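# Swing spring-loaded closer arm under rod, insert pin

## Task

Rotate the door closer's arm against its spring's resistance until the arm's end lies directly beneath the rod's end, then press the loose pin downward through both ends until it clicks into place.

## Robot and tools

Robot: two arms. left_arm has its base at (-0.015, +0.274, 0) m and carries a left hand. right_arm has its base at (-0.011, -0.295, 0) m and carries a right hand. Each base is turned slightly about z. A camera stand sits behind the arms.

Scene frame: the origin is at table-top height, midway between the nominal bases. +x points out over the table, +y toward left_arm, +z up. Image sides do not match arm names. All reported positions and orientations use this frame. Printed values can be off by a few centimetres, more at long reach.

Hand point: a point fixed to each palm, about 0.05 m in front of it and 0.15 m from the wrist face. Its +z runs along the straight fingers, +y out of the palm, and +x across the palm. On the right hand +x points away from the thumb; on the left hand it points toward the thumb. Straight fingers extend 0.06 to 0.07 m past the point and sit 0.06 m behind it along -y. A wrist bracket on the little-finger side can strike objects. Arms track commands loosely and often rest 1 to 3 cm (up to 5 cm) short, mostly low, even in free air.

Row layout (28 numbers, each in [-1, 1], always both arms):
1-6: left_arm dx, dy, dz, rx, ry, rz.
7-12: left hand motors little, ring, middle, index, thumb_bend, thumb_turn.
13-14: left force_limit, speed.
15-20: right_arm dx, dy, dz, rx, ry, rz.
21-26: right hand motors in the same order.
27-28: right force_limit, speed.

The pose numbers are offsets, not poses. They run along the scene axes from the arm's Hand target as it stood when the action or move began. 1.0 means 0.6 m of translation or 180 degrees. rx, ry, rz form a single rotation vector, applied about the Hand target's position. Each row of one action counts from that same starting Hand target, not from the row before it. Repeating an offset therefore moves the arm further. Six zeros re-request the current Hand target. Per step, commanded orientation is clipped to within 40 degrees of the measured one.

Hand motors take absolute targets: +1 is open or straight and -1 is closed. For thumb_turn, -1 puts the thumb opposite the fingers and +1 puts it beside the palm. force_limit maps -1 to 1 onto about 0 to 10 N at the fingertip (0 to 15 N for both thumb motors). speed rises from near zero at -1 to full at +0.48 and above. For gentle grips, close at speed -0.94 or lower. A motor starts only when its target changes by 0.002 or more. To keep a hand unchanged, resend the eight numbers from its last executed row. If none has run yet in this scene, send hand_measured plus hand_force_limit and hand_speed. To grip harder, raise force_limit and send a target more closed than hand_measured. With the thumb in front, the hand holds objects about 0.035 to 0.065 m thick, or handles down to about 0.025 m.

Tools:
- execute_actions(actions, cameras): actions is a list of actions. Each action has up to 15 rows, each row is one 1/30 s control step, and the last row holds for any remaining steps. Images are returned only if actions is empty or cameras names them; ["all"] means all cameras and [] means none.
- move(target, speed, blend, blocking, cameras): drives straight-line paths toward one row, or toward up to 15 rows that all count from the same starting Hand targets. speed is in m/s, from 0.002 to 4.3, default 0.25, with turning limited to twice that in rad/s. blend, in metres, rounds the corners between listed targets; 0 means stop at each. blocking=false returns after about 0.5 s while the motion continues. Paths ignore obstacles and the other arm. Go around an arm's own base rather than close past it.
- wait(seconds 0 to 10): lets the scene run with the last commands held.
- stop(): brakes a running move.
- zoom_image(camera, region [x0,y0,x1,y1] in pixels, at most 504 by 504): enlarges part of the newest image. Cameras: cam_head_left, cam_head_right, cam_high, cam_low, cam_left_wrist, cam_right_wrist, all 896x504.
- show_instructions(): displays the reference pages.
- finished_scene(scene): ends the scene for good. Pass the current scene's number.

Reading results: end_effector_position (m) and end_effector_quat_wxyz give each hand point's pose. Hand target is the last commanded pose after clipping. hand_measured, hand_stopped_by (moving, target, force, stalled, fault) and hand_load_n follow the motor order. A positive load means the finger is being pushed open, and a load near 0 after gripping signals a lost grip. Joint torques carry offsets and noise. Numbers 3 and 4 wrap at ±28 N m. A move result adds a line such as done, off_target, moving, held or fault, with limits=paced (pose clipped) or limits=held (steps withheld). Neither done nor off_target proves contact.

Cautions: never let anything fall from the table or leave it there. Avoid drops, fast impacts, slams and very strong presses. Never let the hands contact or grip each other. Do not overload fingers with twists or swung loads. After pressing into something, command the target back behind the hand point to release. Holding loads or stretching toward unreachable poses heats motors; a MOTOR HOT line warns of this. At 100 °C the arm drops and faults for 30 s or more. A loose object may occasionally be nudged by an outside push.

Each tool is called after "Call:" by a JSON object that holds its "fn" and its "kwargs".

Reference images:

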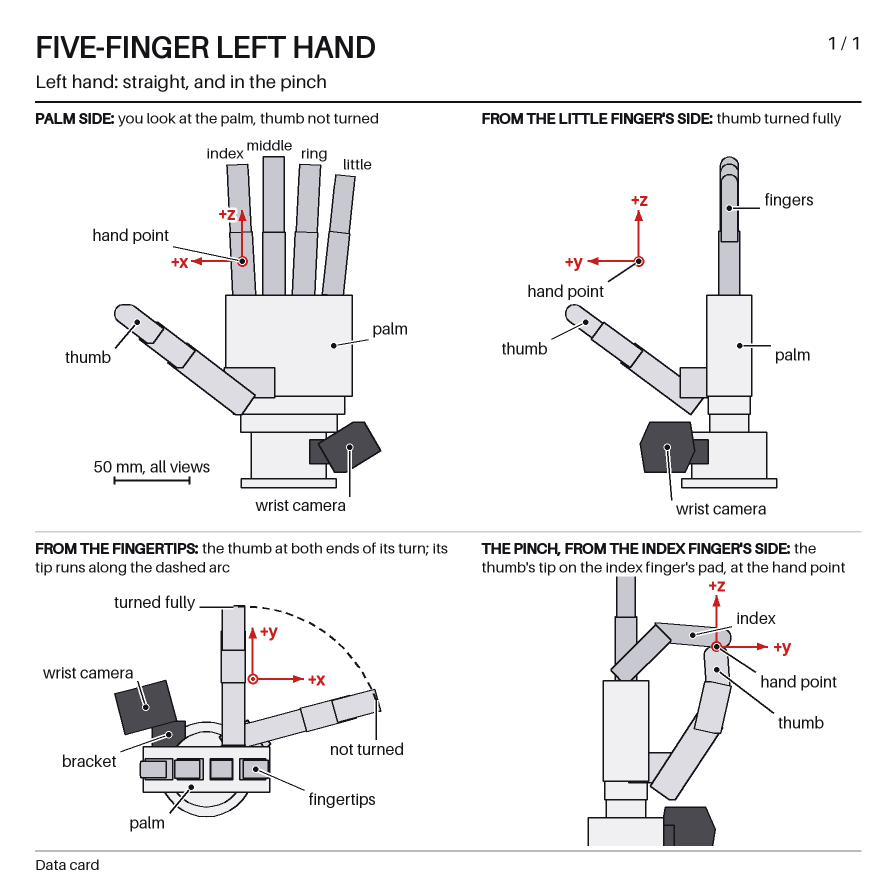

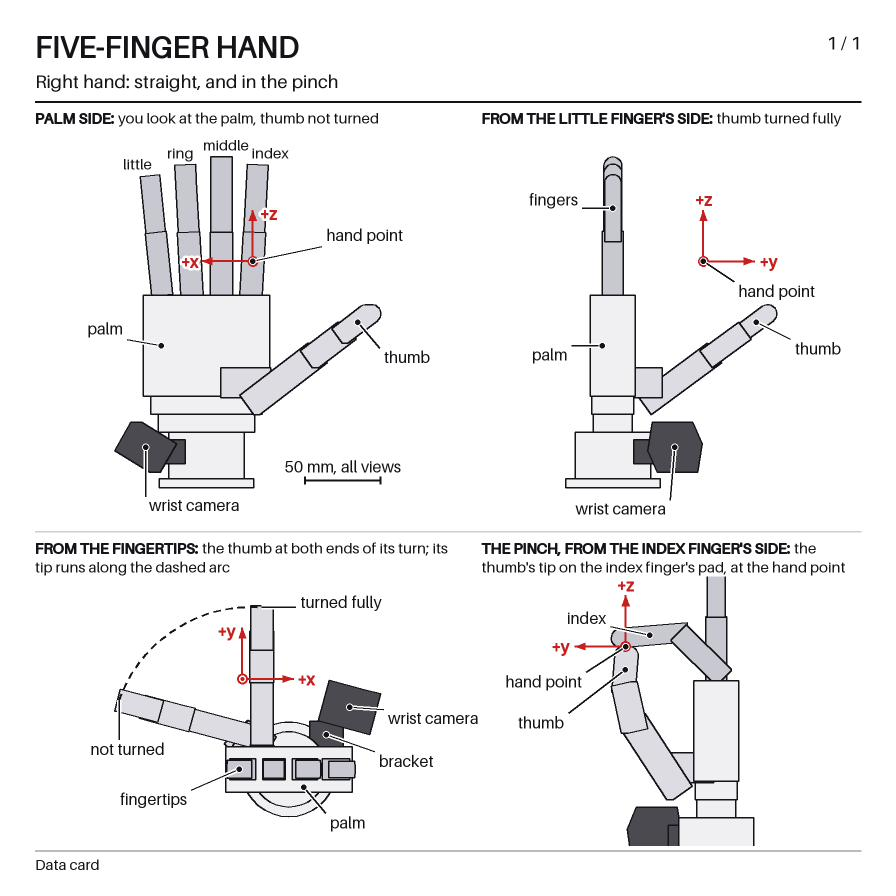

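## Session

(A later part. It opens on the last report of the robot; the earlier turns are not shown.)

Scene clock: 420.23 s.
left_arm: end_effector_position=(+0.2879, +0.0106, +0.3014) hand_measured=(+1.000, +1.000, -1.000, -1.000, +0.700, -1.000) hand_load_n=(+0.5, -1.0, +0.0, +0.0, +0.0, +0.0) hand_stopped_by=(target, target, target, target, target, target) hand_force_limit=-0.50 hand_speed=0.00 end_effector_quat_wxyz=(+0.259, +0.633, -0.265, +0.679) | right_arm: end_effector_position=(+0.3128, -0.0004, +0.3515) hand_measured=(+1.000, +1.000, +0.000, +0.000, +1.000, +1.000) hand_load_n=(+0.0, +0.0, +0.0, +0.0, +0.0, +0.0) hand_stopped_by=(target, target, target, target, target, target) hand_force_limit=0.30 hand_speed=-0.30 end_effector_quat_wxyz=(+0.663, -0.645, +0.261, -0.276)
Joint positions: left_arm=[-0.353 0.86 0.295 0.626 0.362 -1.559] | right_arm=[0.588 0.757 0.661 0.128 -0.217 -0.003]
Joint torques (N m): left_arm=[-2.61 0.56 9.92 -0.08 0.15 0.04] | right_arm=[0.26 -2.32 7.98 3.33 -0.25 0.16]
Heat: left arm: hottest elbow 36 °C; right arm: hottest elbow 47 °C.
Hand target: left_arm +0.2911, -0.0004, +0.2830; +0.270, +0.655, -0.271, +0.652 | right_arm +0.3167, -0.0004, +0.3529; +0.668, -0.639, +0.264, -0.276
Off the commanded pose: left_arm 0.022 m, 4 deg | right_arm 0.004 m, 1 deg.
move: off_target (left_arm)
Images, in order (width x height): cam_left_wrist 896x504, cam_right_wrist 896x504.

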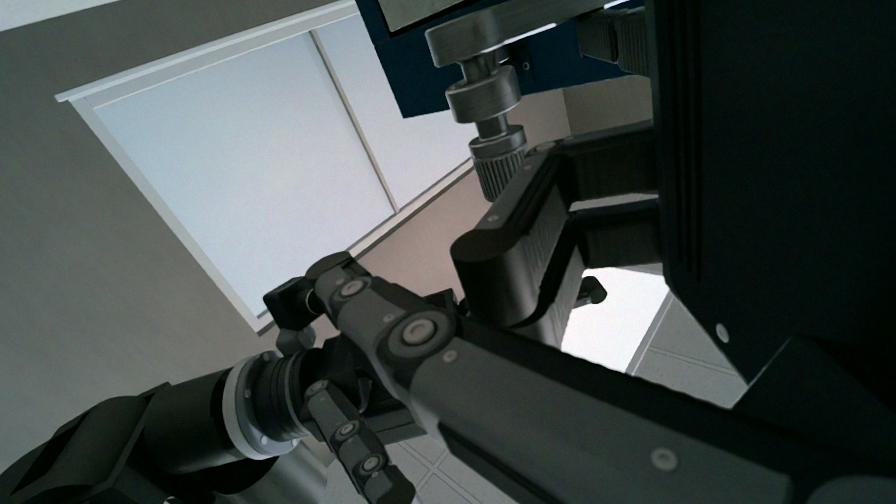

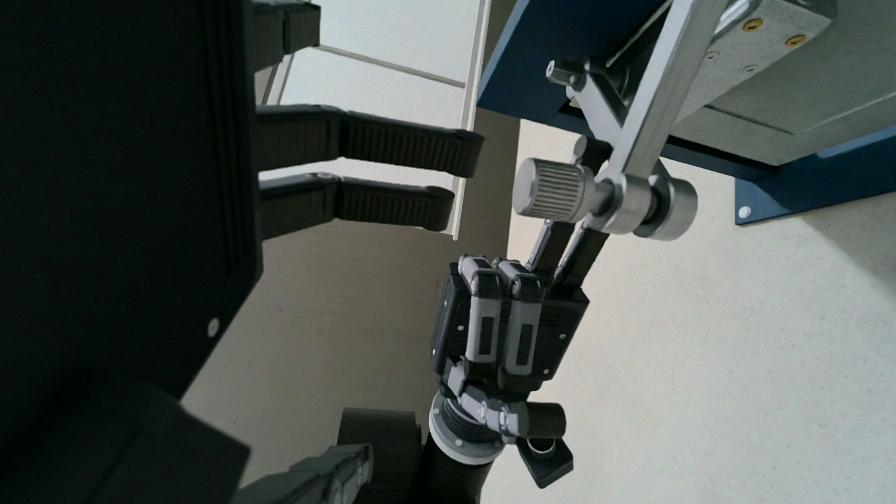

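Call:
{"fn": "move", "kwargs": {"target": [0,0,0,0,0,0,1,1,-1,-1,0.7,-1,-0.5,0.0,0,0,-0.028,0,0,0,1,1,0.0,0.0,1,1,0.3,-0.3], "speed": 0.05, "cameras": ["cam_left_wrist","cam_right_wrist"]}}

Call:
{"fn": "zoom_image", "kwargs": {"camera": "cam_right_wrist", "region": [400, 100, 700, 300]}}

Scene clock: 422.50 s.
left_arm: end_effector_position=(+0.2879, +0.0106, +0.3014) hand_measured=(+1.000, +1.000, -1.000, -1.000, +0.700, -1.000) hand_load_n=(+0.5, -1.0, +0.0, +0.0, +0.0, +0.0) hand_stopped_by=(target, target, target, target, target, target) hand_force_limit=-0.50 hand_speed=0.00 end_effector_quat_wxyz=(+0.259, +0.633, -0.265, +0.679) | right_arm: end_effector_position=(+0.3127, -0.0005, +0.3357) hand_measured=(+1.000, +1.000, +0.000, +0.000, +1.000, +1.000) hand_load_n=(+0.0, -0.5, +0.0, +0.0, +0.0, +0.0) hand_stopped_by=(target, target, target, target, target, target) hand_force_limit=0.30 hand_speed=-0.30 end_effector_quat_wxyz=(+0.664, -0.644, +0.260, -0.277)
Joint positions: left_arm=[-0.353 0.86 0.295 0.626 0.362 -1.559] | right_arm=[0.588 0.763 0.62 0.177 -0.217 -0.003]
Joint torques (N m): left_arm=[-1.67 0.91 9.83 0.13 0.21 0.08] | right_arm=[0.38 -1.85 7.91 3.41 -0.26 0.17]
Heat: left arm: hottest elbow 36 °C; right arm: hottest elbow 47 °C.
Hand target: left_arm +0.2911, -0.0004, +0.2830; +0.270, +0.655, -0.271, +0.652 | right_arm +0.3168, -0.0004, +0.3362; +0.668, -0.638, +0.264, -0.277
Off the commanded pose: left_arm 0.022 m, 4 deg | right_arm 0.004 m, 1 deg.
move: off_target (left_arm)
Images, in order (width x height): cam_left_wrist 896x504, cam_right_wrist 896x504.

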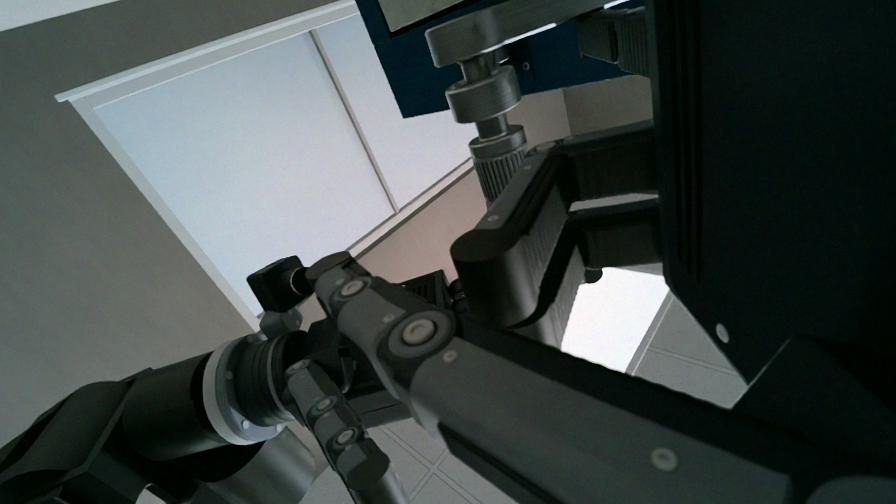

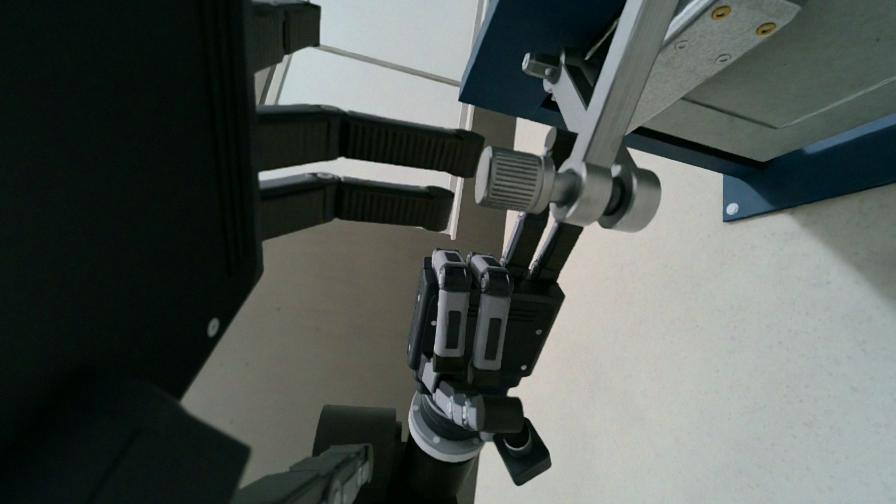

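Scaled by 1.680.

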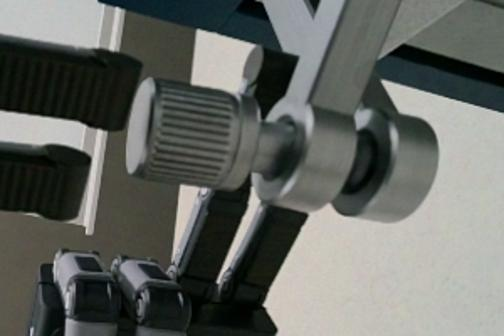

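Call:
{"fn": "move", "kwargs": {"target": [0,0,0,0,0,0,1,1,-1,-1,0.7,-1,-0.5,0.0,0.012,-0.012,0,0,0,0,1,1,1,0.0,1,1,0.3,-0.3], "speed": 0.05, "cameras": ["cam_right_wrist"]}}

Call:
{"fn": "zoom_image", "kwargs": {"camera": "cam_right_wrist", "region": [400, 100, 700, 300]}}

Scene clock: 424.37 s.
left_arm: end_effector_position=(+0.2879, +0.0106, +0.3014) hand_measured=(+1.000, +1.000, -1.000, -1.000, +0.700, -1.000) hand_load_n=(+0.0, -0.5, +0.0, +0.0, +0.0, +0.0) hand_stopped_by=(target, target, target, target, target, target) hand_force_limit=-0.50 hand_speed=0.00 end_effector_quat_wxyz=(+0.259, +0.633, -0.265, +0.679) | right_arm: end_effector_position=(+0.3195, -0.0079, +0.3338) hand_measured=(+1.000, +1.000, +1.000, +0.000, +1.000, +1.000) hand_load_n=(+0.0, +0.0, +0.0, +0.0, +0.0, -0.5) hand_stopped_by=(target, target, target, target, target, target) hand_force_limit=0.30 hand_speed=-0.30 end_effector_quat_wxyz=(+0.663, -0.645, +0.261, -0.276)
Joint positions: left_arm=[-0.353 0.86 0.295 0.626 0.362 -1.559] | right_arm=[0.548 0.771 0.62 0.183 -0.257 -0.001]
Joint torques (N m): left_arm=[-1.73 1.38 10.17 0.03 0.17 -0.01] | right_arm=[0.03 -1.9 8.09 3.4 -0.26 0.18]
Heat: left arm: hottest elbow 36 °C; right arm: hottest elbow 46 °C.
Hand target: left_arm +0.2911, -0.0004, +0.2830; +0.270, +0.655, -0.271, +0.652 | right_arm +0.3239, -0.0075, +0.3362; +0.668, -0.638, +0.264, -0.276
Off the commanded pose: left_arm 0.022 m, 4 deg | right_arm 0.005 m, 1 deg.
move: off_target (left_arm)
Images, in order (width x height): cam_right_wrist 896x504.

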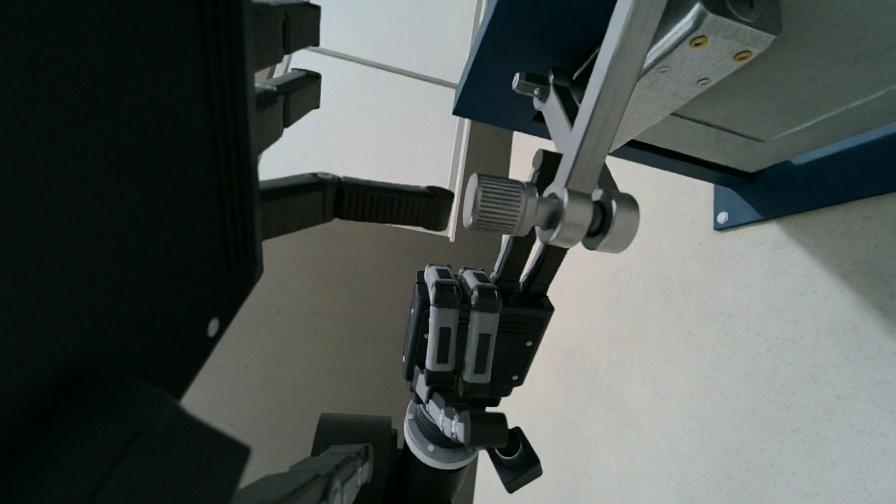

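Scaled by 1.680.

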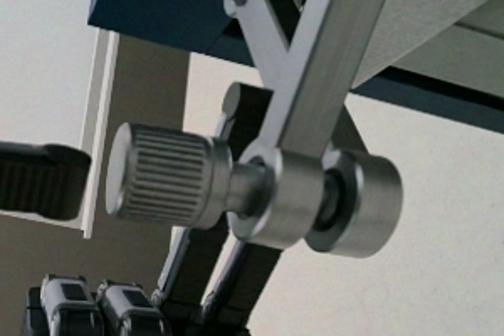

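Call:
{"fn": "move", "kwargs": {"target": [0,0,0,0,0,0,1,1,-1,-1,0.7,-1,-0.5,0.0,0,0,-0.02,0,0,0,1,1,1,0.0,1,1,0.3,-0.3], "speed": 0.03, "cameras": ["cam_right_wrist","cam_left_wrist"]}}

Call:
{"fn": "zoom_image", "kwargs": {"camera": "cam_right_wrist", "region": [400, 100, 700, 300]}}

Call:
{"fn": "zoom_image", "kwargs": {"camera": "cam_left_wrist", "region": [410, 10, 560, 160]}}

Scene clock: 426.93 s.
left_arm: end_effector_position=(+0.2880, +0.0106, +0.3014) hand_measured=(+1.000, +1.000, -1.000, -1.000, +0.700, -1.000) hand_load_n=(+0.0, -1.0, +0.0, +0.0, +0.0, -0.5) hand_stopped_by=(target, target, target, target, target, target) hand_force_limit=-0.50 hand_speed=0.00 end_effector_quat_wxyz=(+0.258, +0.633, -0.265, +0.679) | right_arm: end_effector_position=(+0.3200, -0.0076, +0.3268) hand_measured=(+1.000, +1.000, +1.000, +0.000, +1.000, +1.000) hand_load_n=(+0.0, +0.0, +0.0, +0.0, +0.0, +0.0) hand_stopped_by=(target, target, target, target, target, target) hand_force_limit=0.30 hand_speed=-0.30 end_effector_quat_wxyz=(+0.666, -0.642, +0.260, -0.278)
Joint positions: left_arm=[-0.353 0.86 0.295 0.626 0.362 -1.559] | right_arm=[0.548 0.777 0.598 0.221 -0.257 0.001]
Joint torques (N m): left_arm=[-1.44 1.32 10 0.23 0.15 0.02] | right_arm=[0.15 -1.9 7.66 3.22 -0.26 0.14]
Heat: left arm: hottest elbow 36 °C; right arm: hottest elbow 45 °C.
Hand target: left_arm +0.2911, -0.0004, +0.2830; +0.270, +0.655, -0.271, +0.652 | right_arm +0.3240, -0.0077, +0.3243; +0.668, -0.638, +0.264, -0.277
Off the commanded pose: left_arm 0.022 m, 4 deg | right_arm 0.005 m, 1 deg.
move: off_target (left_arm)
Images, in order (width x height): cam_left_wrist 896x504, cam_right_wrist 896x504.

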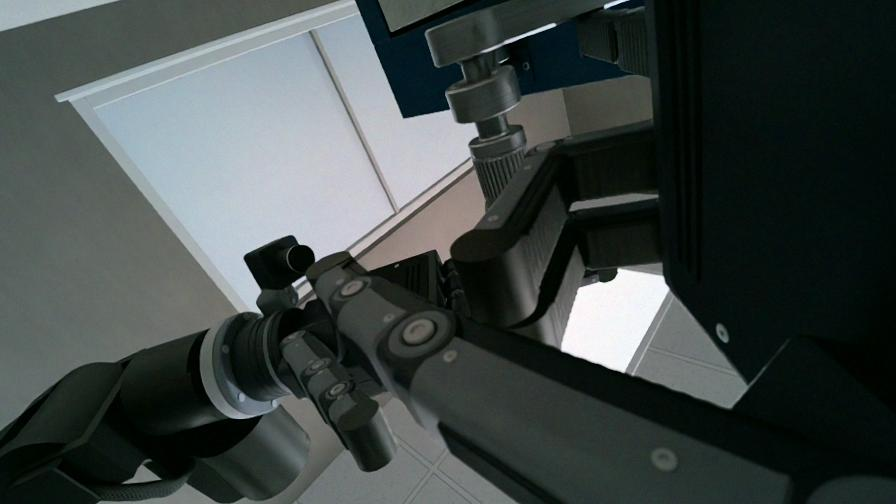

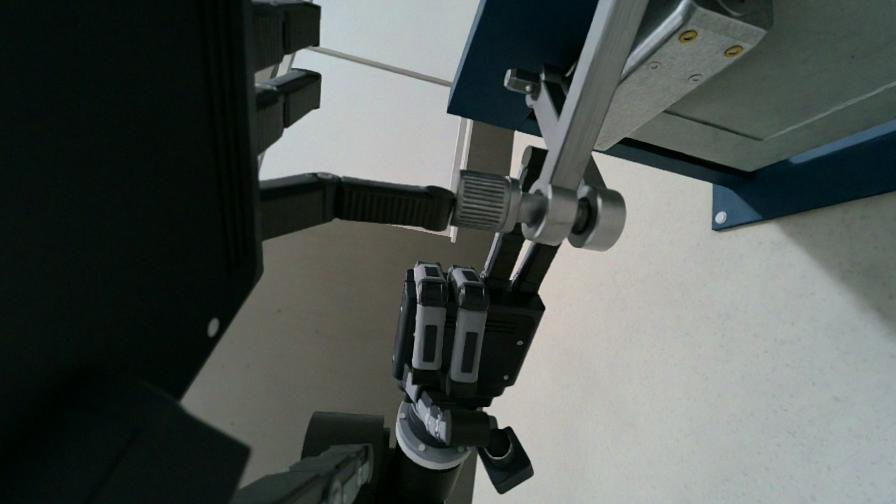

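Scaled by 1.680.

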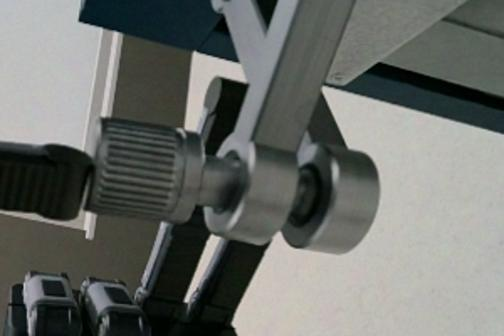

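Scaled by 3.360.

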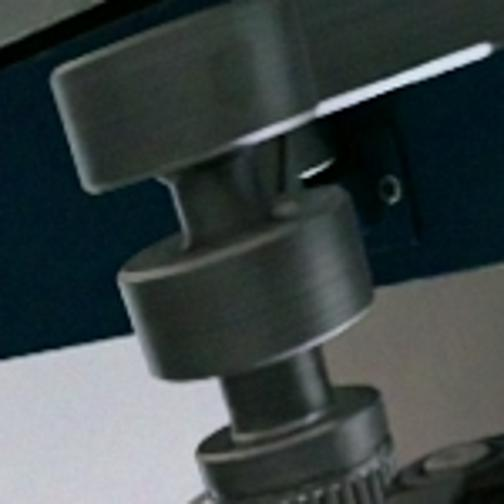

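Call:
{"fn": "move", "kwargs": {"target": [0,0,0,0,0,0,1,1,-1,-1,0.7,-1,-0.5,0.0,0,0,-0.03,0,0,0,1,1,1,0.0,1,1,0.3,-0.3], "speed": 0.03, "cameras": ["cam_right_wrist","cam_left_wrist"]}}

Call:
{"fn": "zoom_image", "kwargs": {"camera": "cam_right_wrist", "region": [400, 100, 700, 300]}}

Call:
{"fn": "zoom_image", "kwargs": {"camera": "cam_left_wrist", "region": [410, 10, 560, 160]}}

Scene clock: 428.53 s.
left_arm: end_effector_position=(+0.2880, +0.0106, +0.3014) hand_measured=(+1.000, +1.000, -1.000, -1.000, +0.700, -1.000) hand_load_n=(+0.5, -1.0, +0.0, +0.5, +0.0, -0.5) hand_stopped_by=(target, target, target, target, target, target) hand_force_limit=-0.50 hand_speed=0.00 end_effector_quat_wxyz=(+0.258, +0.633, -0.265, +0.679) | right_arm: end_effector_position=(+0.3202, -0.0073, +0.3248) hand_measured=(+1.000, +1.000, +1.000, +0.000, +1.000, +1.000) hand_load_n=(+0.0, +0.0, +0.0, +1.0, +0.0, -0.5) hand_stopped_by=(target, target, target, target, target, target) hand_force_limit=0.30 hand_speed=-0.30 end_effector_quat_wxyz=(+0.677, -0.630, +0.253, -0.284)
Joint positions: left_arm=[-0.353 0.86 0.295 0.626 0.362 -1.559] | right_arm=[0.548 0.781 0.567 0.293 -0.257 0.004]
Joint torques (N m): left_arm=[-0.85 1.38 10.11 -0.08 0.18 0.02] | right_arm=[0.03 -0.97 6.8 2.51 -0.26 0.11]
Heat: left arm: hottest elbow 36 °C; right arm: hottest elbow 45 °C.
Hand target: left_arm +0.2911, -0.0004, +0.2830; +0.270, +0.655, -0.271, +0.652 | right_arm +0.3240, -0.0077, +0.3062; +0.668, -0.638, +0.264, -0.277
Off the commanded pose: left_arm 0.022 m, 4 deg | right_arm 0.019 m, 2 deg.
move: off_target (left_arm, right_arm)
Images, in order (width x height): cam_left_wrist 896x504, cam_right_wrist 896x504.

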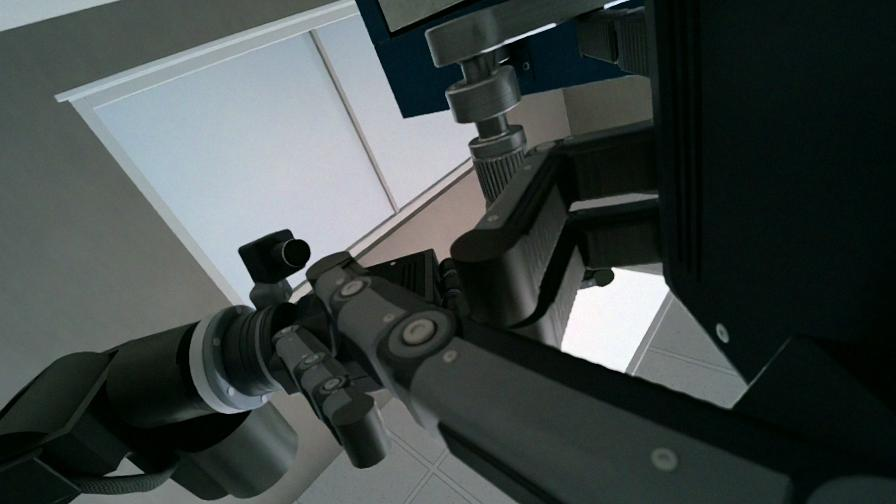

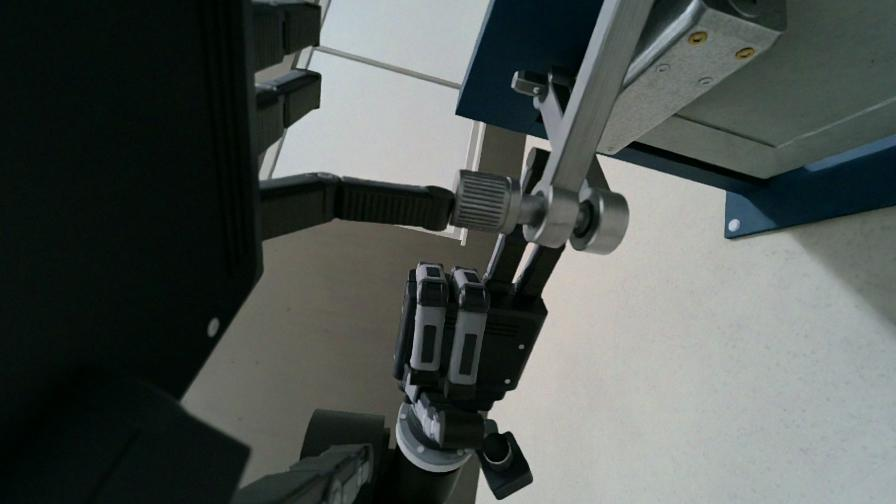

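Scaled by 1.680.

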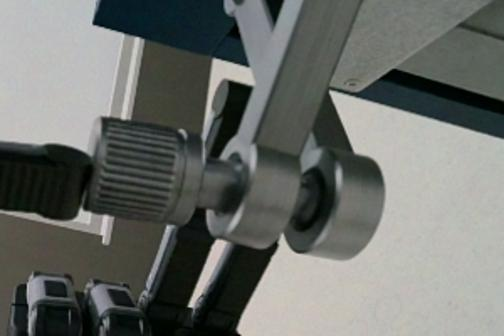

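Scaled by 3.360.

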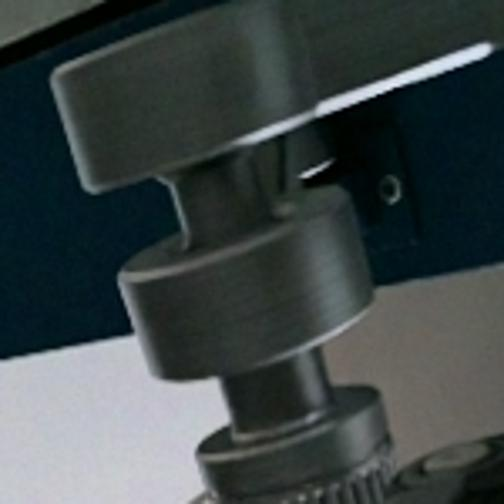

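Call:
{"fn": "zoom_image", "kwargs": {"camera": "cam_right_wrist", "region": [450, 150, 550, 250]}}

Call:
{"fn": "zoom_image", "kwargs": {"camera": "cam_right_wrist", "region": [540, 160, 640, 260]}}

Scaled by 5.040.

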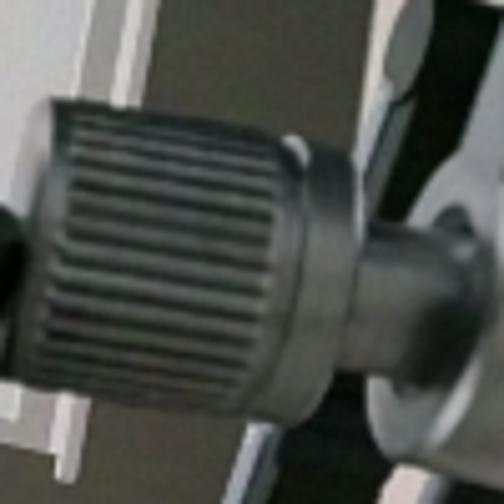

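Scaled by 5.040.

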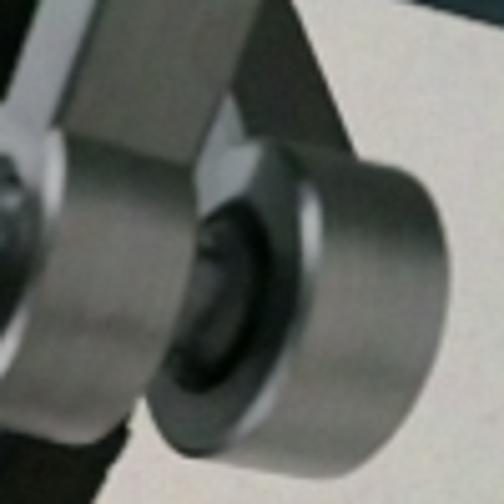

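Call:
{"fn": "move", "kwargs": {"target": [0,0,0,0,0,0,1,1,-1,-1,0.7,-1,-0.5,0.0,0.004,0.004,-0.04,0,0,0,1,1,1,0.0,1,1,0.3,-0.3], "speed": 0.03, "cameras": ["cam_right_wrist","cam_left_wrist"]}}

Call:
{"fn": "zoom_image", "kwargs": {"camera": "cam_right_wrist", "region": [440, 130, 640, 280]}}

Call:
{"fn": "zoom_image", "kwargs": {"camera": "cam_left_wrist", "region": [410, 10, 560, 160]}}

Scene clock: 433.43 s.
left_arm: end_effector_position=(+0.2880, +0.0106, +0.3014) hand_measured=(+1.000, +1.000, -1.000, -1.000, +0.700, -1.000) hand_load_n=(+0.0, -1.0, +0.0, +0.0, +0.0, +0.0) hand_stopped_by=(target, target, target, target, target, target) hand_force_limit=-0.50 hand_speed=0.00 end_effector_quat_wxyz=(+0.258, +0.633, -0.265, +0.679) | right_arm: end_effector_position=(+0.3227, -0.0052, +0.3224) hand_measured=(+1.000, +1.000, +1.000, +0.000, +1.000, +1.000) hand_load_n=(+0.0, +0.0, +0.0, +1.5, +0.0, +0.0) hand_stopped_by=(target, target, target, target, target, target) hand_force_limit=0.30 hand_speed=-0.30 end_effector_quat_wxyz=(+0.691, -0.614, +0.244, -0.292)
Joint positions: left_arm=[-0.353 0.86 0.295 0.626 0.362 -1.559] | right_arm=[0.548 0.802 0.534 0.398 -0.257 0.012]
Joint torques (N m): left_arm=[-1.73 1.96 10.17 0.02 0.18 0.06] | right_arm=[0.26 0.09 5.52 1.61 -0.13 0.03]
Heat: left arm: hottest elbow 36 °C; right arm: hottest elbow 44 °C.
Hand target: left_arm +0.2911, -0.0004, +0.2830; +0.270, +0.655, -0.271, +0.652 | right_arm +0.3264, -0.0052, +0.2821; +0.668, -0.638, +0.264, -0.276
Off the commanded pose: left_arm 0.022 m, 4 deg | right_arm 0.040 m, 5 deg.
move: off_target (left_arm, right_arm)
Images, in order (width x height): cam_left_wrist 896x504, cam_right_wrist 896x504.

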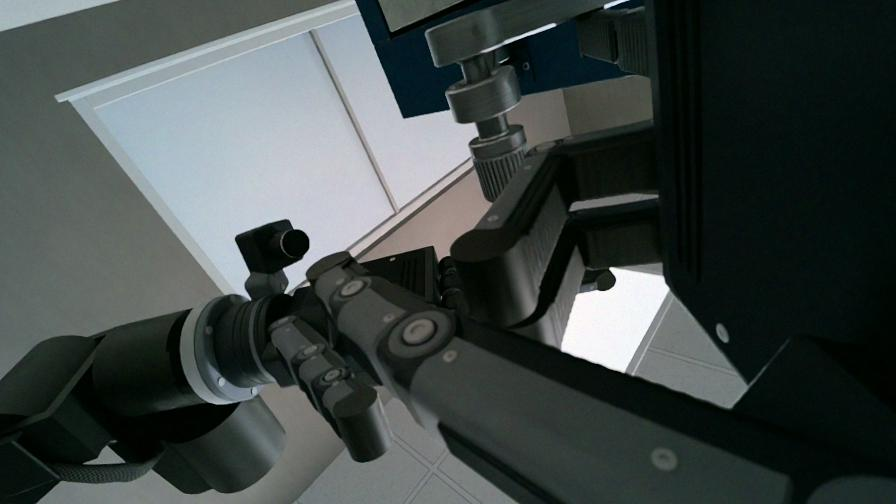

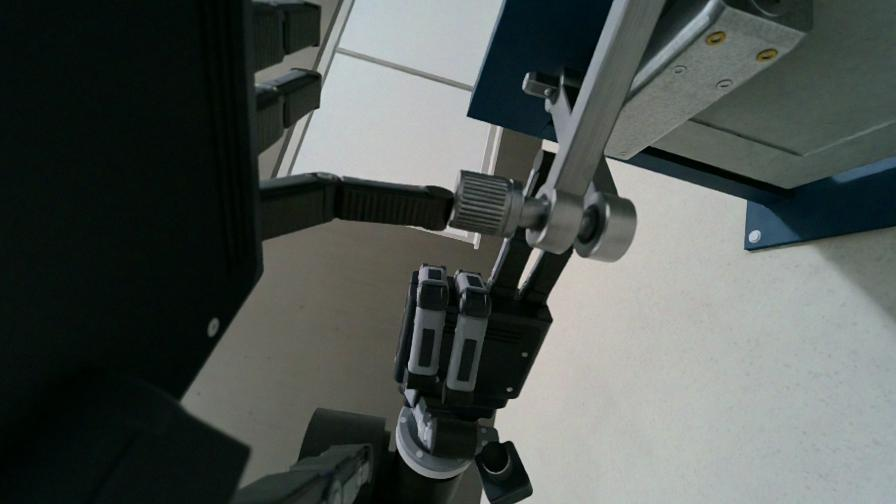

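Scaled by 2.520.

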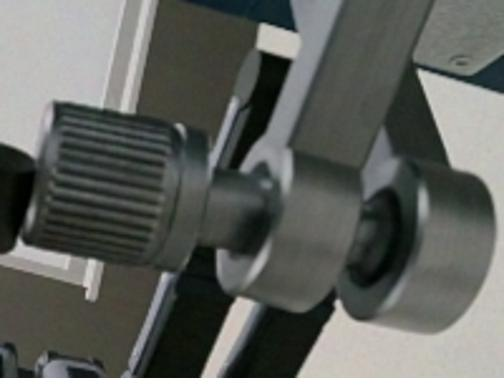

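Scaled by 3.360.

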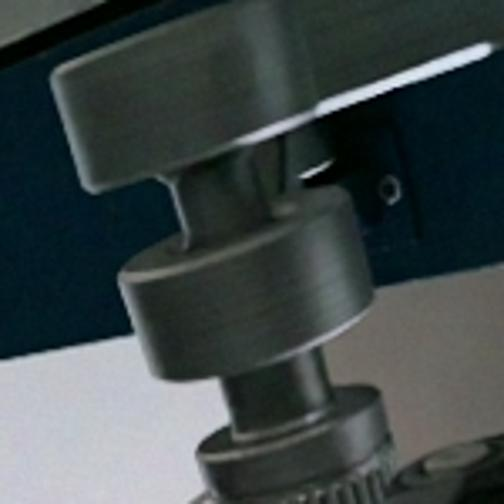

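Call:
{"fn": "zoom_image", "kwargs": {"camera": "cam_right_wrist", "region": [565, 190, 645, 270]}}

Call:
{"fn": "zoom_image", "kwargs": {"camera": "cam_right_wrist", "region": [500, 180, 580, 260]}}

Scaled by 6.300.

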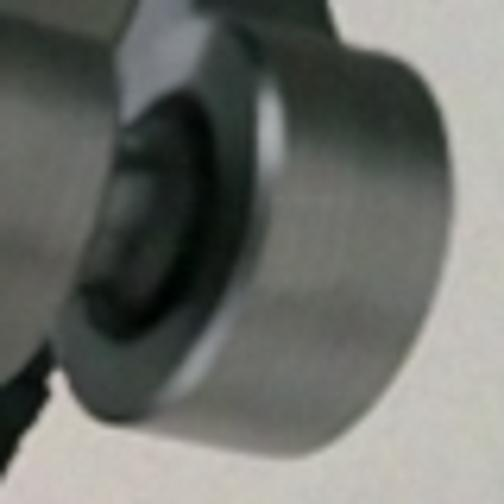

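Scaled by 6.300.

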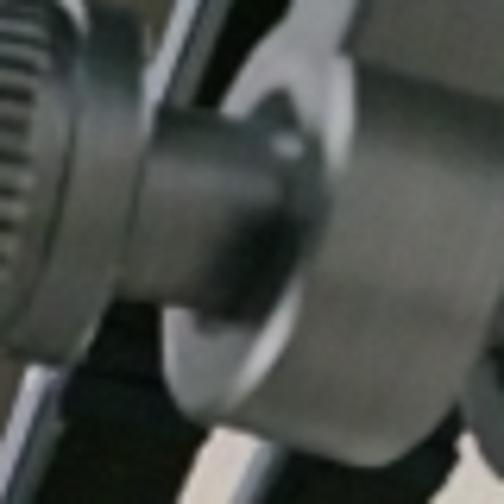

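Call:
{"fn": "zoom_image", "kwargs": {"camera": "cam_right_wrist", "region": [520, 185, 570, 235]}}

Call:
{"fn": "zoom_image", "kwargs": {"camera": "cam_left_wrist", "region": [450, 45, 500, 95]}}

Call:
{"fn": "zoom_image", "kwargs": {"camera": "cam_right_wrist", "region": [570, 195, 620, 245]}}

Scaled by 10.080.

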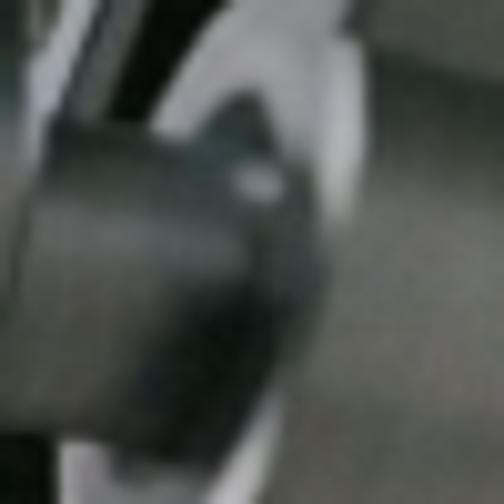

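Scaled by 10.080.

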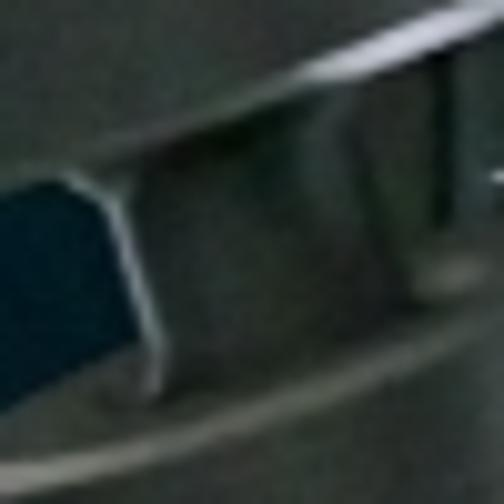

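Scaled by 10.080.

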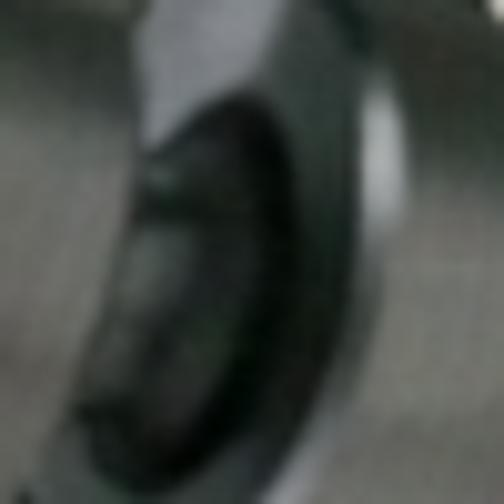

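Call:
{"fn": "move", "kwargs": {"target": [0,0,0,0,0,0,1,1,-1,-1,0.7,-1,-0.5,0.0,0,0,-0.04,0,0,0,1,1,1,0.0,1,1,0.3,-0.3], "speed": 0.03}}

Scene clock: 440.30 s.
left_arm: end_effector_position=(+0.2880, +0.0106, +0.3014) hand_measured=(+1.000, +1.000, -1.000, -1.000, +0.700, -1.000) hand_load_n=(+0.5, -1.0, +0.0, +0.0, +0.0, +0.0) hand_stopped_by=(target, target, target, target, target, target) hand_force_limit=-0.50 hand_speed=0.00 end_effector_quat_wxyz=(+0.258, +0.633, -0.265, +0.679) | right_arm: end_effector_position=(+0.3222, -0.0052, +0.3180) hand_measured=(+1.000, +1.000, +1.000, +0.000, +1.000, +1.000) hand_load_n=(+0.0, +0.0, +0.0, +3.0, +0.0, +0.0) hand_stopped_by=(target, target, target, target, target, target) hand_force_limit=0.30 hand_speed=-0.30 end_effector_quat_wxyz=(+0.704, -0.600, +0.236, -0.299)
Joint positions: left_arm=[-0.353 0.86 0.295 0.626 0.362 -1.559] | right_arm=[0.548 0.816 0.495 0.496 -0.257 0.017]
Joint torques (N m): left_arm=[-1.96 0.85 10.11 0.23 0.18 -0.01] | right_arm=[0.44 1.49 4.45 0.84 -0.14 -0.05]
Heat: left arm: hottest elbow 36 °C; right arm: hottest elbow 43 °C.
Hand target: left_arm +0.2911, -0.0004, +0.2830; +0.270, +0.655, -0.271, +0.652 | right_arm +0.3264, -0.0053, +0.2580; +0.668, -0.639, +0.264, -0.276
Off the commanded pose: left_arm 0.022 m, 4 deg | right_arm 0.060 m, 7 deg.
move: off_target (left_arm, right_arm)

Call:
{"fn": "execute_actions", "kwargs": {"actions": [], "cameras": ["cam_right_wrist","cam_left_wrist"]}}

Call:
{"fn": "zoom_image", "kwargs": {"camera": "cam_right_wrist", "region": [440, 130, 640, 280]}}

Call:
{"fn": "zoom_image", "kwargs": {"camera": "cam_left_wrist", "region": [410, 10, 560, 160]}}

Scene clock: 440.73 s.
left_arm: end_effector_position=(+0.2880, +0.0106, +0.3014) hand_measured=(+1.000, +1.000, -1.000, -1.000, +0.700, -1.000) hand_load_n=(+0.5, -1.0, +0.0, +0.0, +0.0, -0.5) hand_stopped_by=(target, target, target, target, target, target) hand_force_limit=-0.50 hand_speed=0.00 end_effector_quat_wxyz=(+0.258, +0.633, -0.265, +0.679) | right_arm: end_effector_position=(+0.3222, -0.0052, +0.3179) hand_measured=(+1.000, +1.000, +1.000, +0.000, +1.000, +1.000) hand_load_n=(+0.0, -0.5, +0.0, +3.0, +0.0, +0.0) hand_stopped_by=(target, target, target, target, target, target) hand_force_limit=0.30 hand_speed=-0.30 end_effector_quat_wxyz=(+0.703, -0.600, +0.236, -0.299)
Joint positions: left_arm=[-0.353 0.86 0.295 0.626 0.362 -1.559] | right_arm=[0.548 0.816 0.495 0.496 -0.257 0.017]
Joint velocities: within noise
Joint torques (N m): left_arm=[-1.2 0.97 10.02 0.29 0.13 -0.07] | right_arm=[0.21 1.38 4.48 0.85 -0.13 -0.04]
Heat: left arm: hottest elbow 36 °C; right arm: hottest elbow 43 °C.
Hand target: left_arm +0.2911, -0.0004, +0.2830; +0.270, +0.655, -0.271, +0.652 | right_arm +0.3264, -0.0053, +0.2580; +0.668, -0.639, +0.264, -0.276
Off the commanded pose: left_arm 0.022 m, 4 deg | right_arm 0.060 m, 7 deg.
Images, in order (width x height): cam_left_wrist 896x504, cam_right_wrist 896x504.

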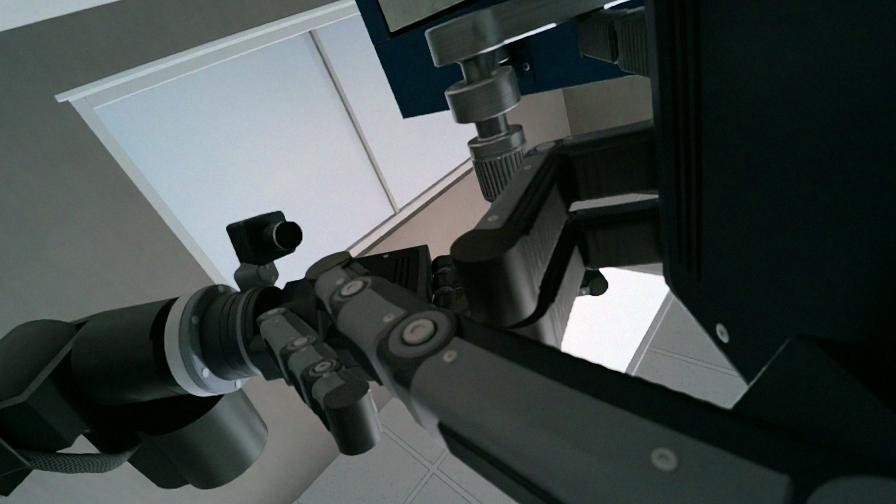

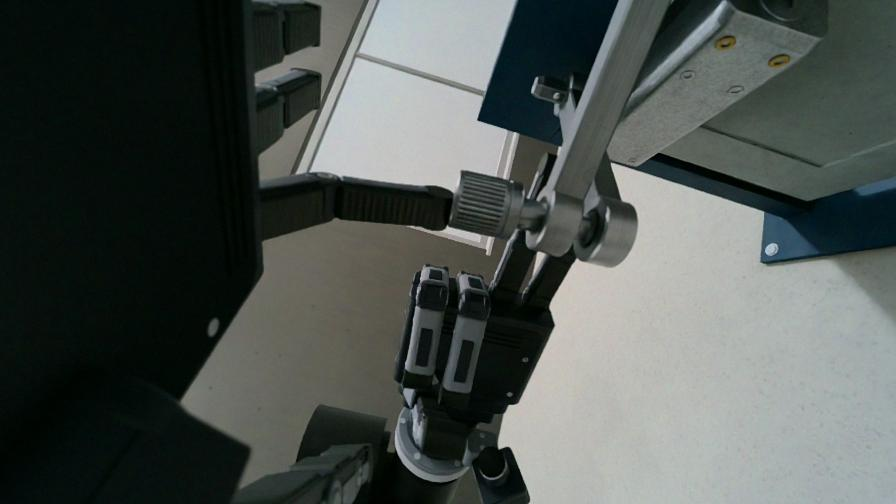

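Scaled by 2.520.

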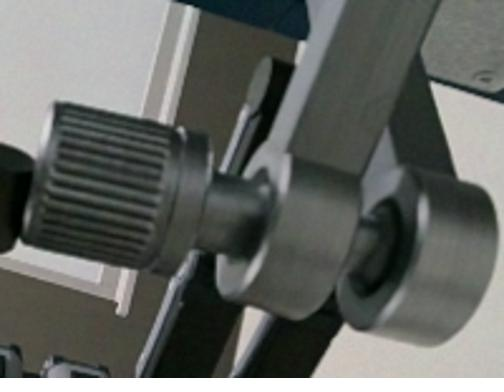

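Scaled by 3.360.

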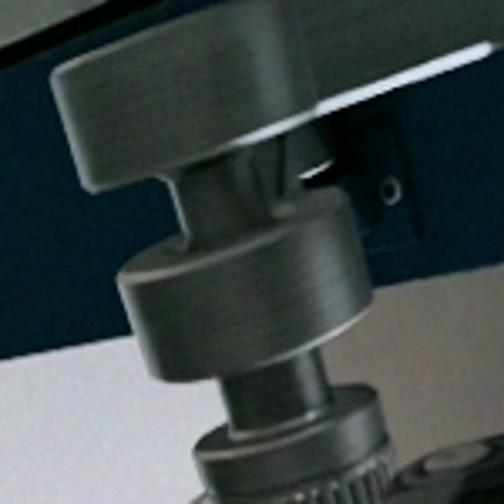

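Call:
{"fn": "zoom_image", "kwargs": {"camera": "cam_right_wrist", "region": [570, 190, 620, 240]}}

Call:
{"fn": "zoom_image", "kwargs": {"camera": "cam_right_wrist", "region": [510, 185, 580, 255]}}

Scaled by 10.080.

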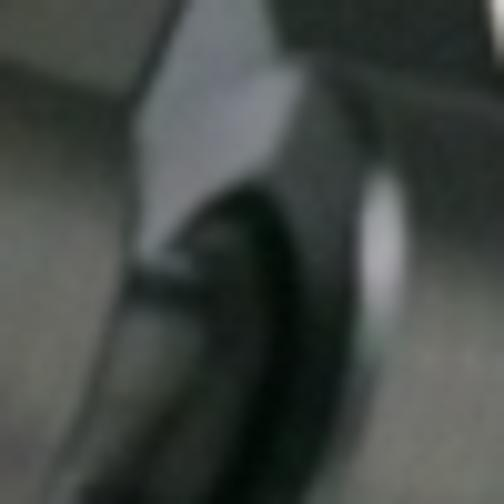

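Scaled by 7.200.

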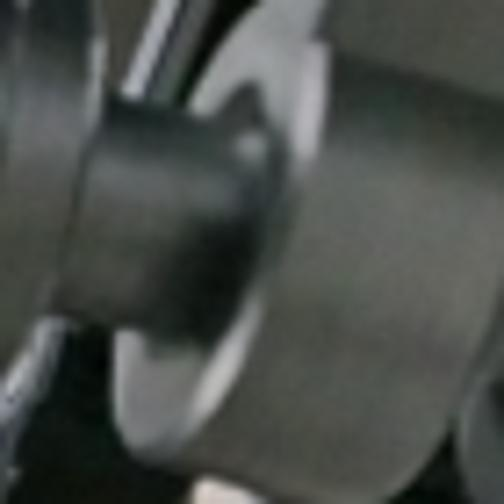

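Call:
{"fn": "move", "kwargs": {"target": [[0,0,0,0,0,0,1,1,-1,-1,0.7,-1,-0.5,0.0,0,0,0.05,0,0,0,1,1,1,0.0,1,1,0.3,-0.3],[0,0.009,0,0,0,0,1,1,-1,-1,0.7,-1,-0.5,0.0,0,0,0.05,0,0,0,1,1,1,0.0,1,1,0.3,-0.3]], "speed": 0.02}}

Call:
{"fn": "move", "kwargs": {"target": [0,0.006,0,0,0,0,1,1,-1,-1,0.7,-1,-0.5,0.0,0,0,0,0,0,0,1,1,1,0.0,1,1,0.3,-0.3], "speed": 0.02, "cameras": ["cam_right_wrist","cam_left_wrist"]}}

Call:
{"fn": "zoom_image", "kwargs": {"camera": "cam_right_wrist", "region": [440, 130, 640, 280]}}

Scene clock: 445.83 s.
left_arm: end_effector_position=(+0.2876, +0.0113, +0.3013) hand_measured=(+1.000, +1.000, -1.000, -1.000, +0.700, -1.000) hand_load_n=(+0.5, -0.5, +0.0, +0.0, +0.0, +0.0) hand_stopped_by=(target, target, target, target, target, target) hand_force_limit=-0.50 hand_speed=0.00 end_effector_quat_wxyz=(+0.260, +0.633, -0.267, +0.679) | right_arm: end_effector_position=(+0.3217, -0.0053, +0.3181) hand_measured=(+1.000, +1.000, +1.000, +0.000, +1.000, +1.000) hand_load_n=(+0.0, +0.0, +0.0, +3.0, +0.0, -0.5) hand_stopped_by=(target, target, target, target, target, target) hand_force_limit=0.30 hand_speed=-0.30 end_effector_quat_wxyz=(+0.694, -0.611, +0.245, -0.290)
Joint positions: left_arm=[-0.348 0.86 0.295 0.626 0.372 -1.559] | right_arm=[0.548 0.805 0.518 0.425 -0.257 0.021]
Joint torques (N m): left_arm=[-0.85 0.21 9.73 -0.05 0.62 0.05] | right_arm=[0.32 -0.62 7.5 -0.24 -0.15 -0.08]
Heat: left arm: hottest elbow 36 °C; right arm: hottest elbow 42 °C.
Hand target: left_arm +0.2911, +0.0050, +0.2830; +0.270, +0.655, -0.271, +0.652 | right_arm +0.3265, -0.0052, +0.2882; +0.668, -0.638, +0.264, -0.277
Off the commanded pose: left_arm 0.020 m, 4 deg | right_arm 0.030 m, 5 deg.
move: off_target (left_arm, right_arm)

Scene clock: 446.63 s.
left_arm: end_effector_position=(+0.2872, +0.0125, +0.3012) hand_measured=(+1.000, +1.000, -1.000, -1.000, +0.700, -1.000) hand_load_n=(+0.0, +0.0, +0.0, +0.0, +0.0, -0.5) hand_stopped_by=(target, target, target, target, target, target) hand_force_limit=-0.50 hand_speed=0.00 end_effector_quat_wxyz=(+0.262, +0.632, -0.269, +0.678) | right_arm: end_effector_position=(+0.3220, -0.0056, +0.3179) hand_measured=(+1.000, +1.000, +1.000, +0.000, +1.000, +1.000) hand_load_n=(+0.0, +0.0, +0.0, +3.0, +0.0, +0.0) hand_stopped_by=(target, target, target, target, target, target) hand_force_limit=0.30 hand_speed=-0.30 end_effector_quat_wxyz=(+0.694, -0.611, +0.246, -0.291)
Joint positions: left_arm=[-0.338 0.86 0.295 0.626 0.388 -1.559] | right_arm=[0.547 0.805 0.518 0.424 -0.255 0.021]
Joint torques (N m): left_arm=[0.03 -0.03 9.66 -0.23 0.54 0.07] | right_arm=[0.38 -0.44 7.5 -0.17 -0.21 -0.07]
Heat: left arm: hottest elbow 36 °C; right arm: hottest elbow 42 °C.
Hand target: left_arm +0.2911, +0.0086, +0.2830; +0.270, +0.655, -0.271, +0.652 | right_arm +0.3264, -0.0052, +0.2883; +0.668, -0.638, +0.263, -0.277
Off the commanded pose: left_arm 0.019 m, 4 deg | right_arm 0.030 m, 5 deg.
move: off_target (left_arm, right_arm)
Images, in order (width x height): cam_left_wrist 896x504, cam_right_wrist 896x504.

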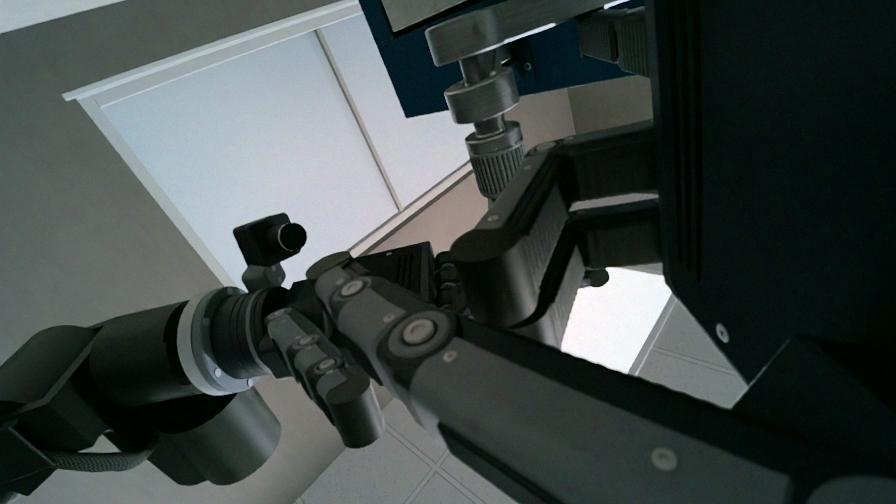

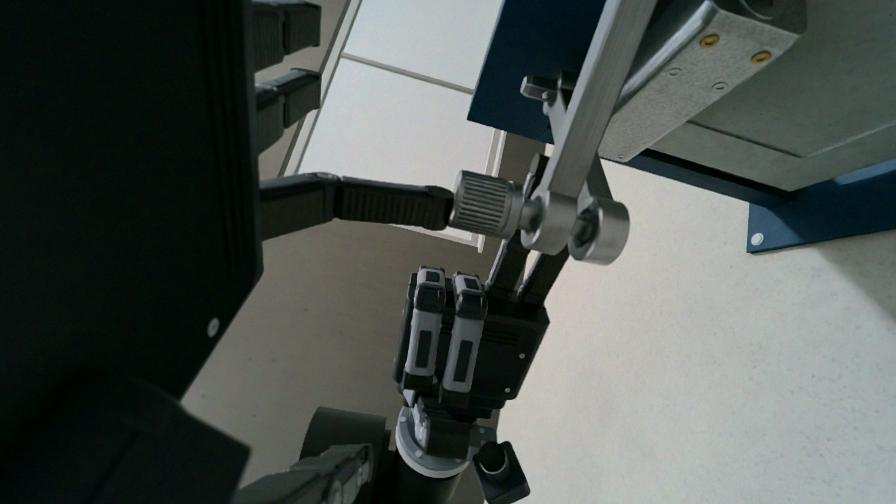

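Scaled by 2.520.

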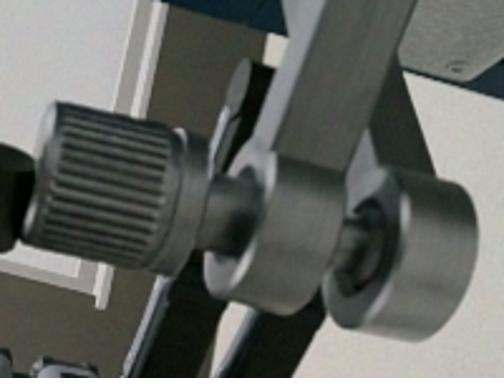

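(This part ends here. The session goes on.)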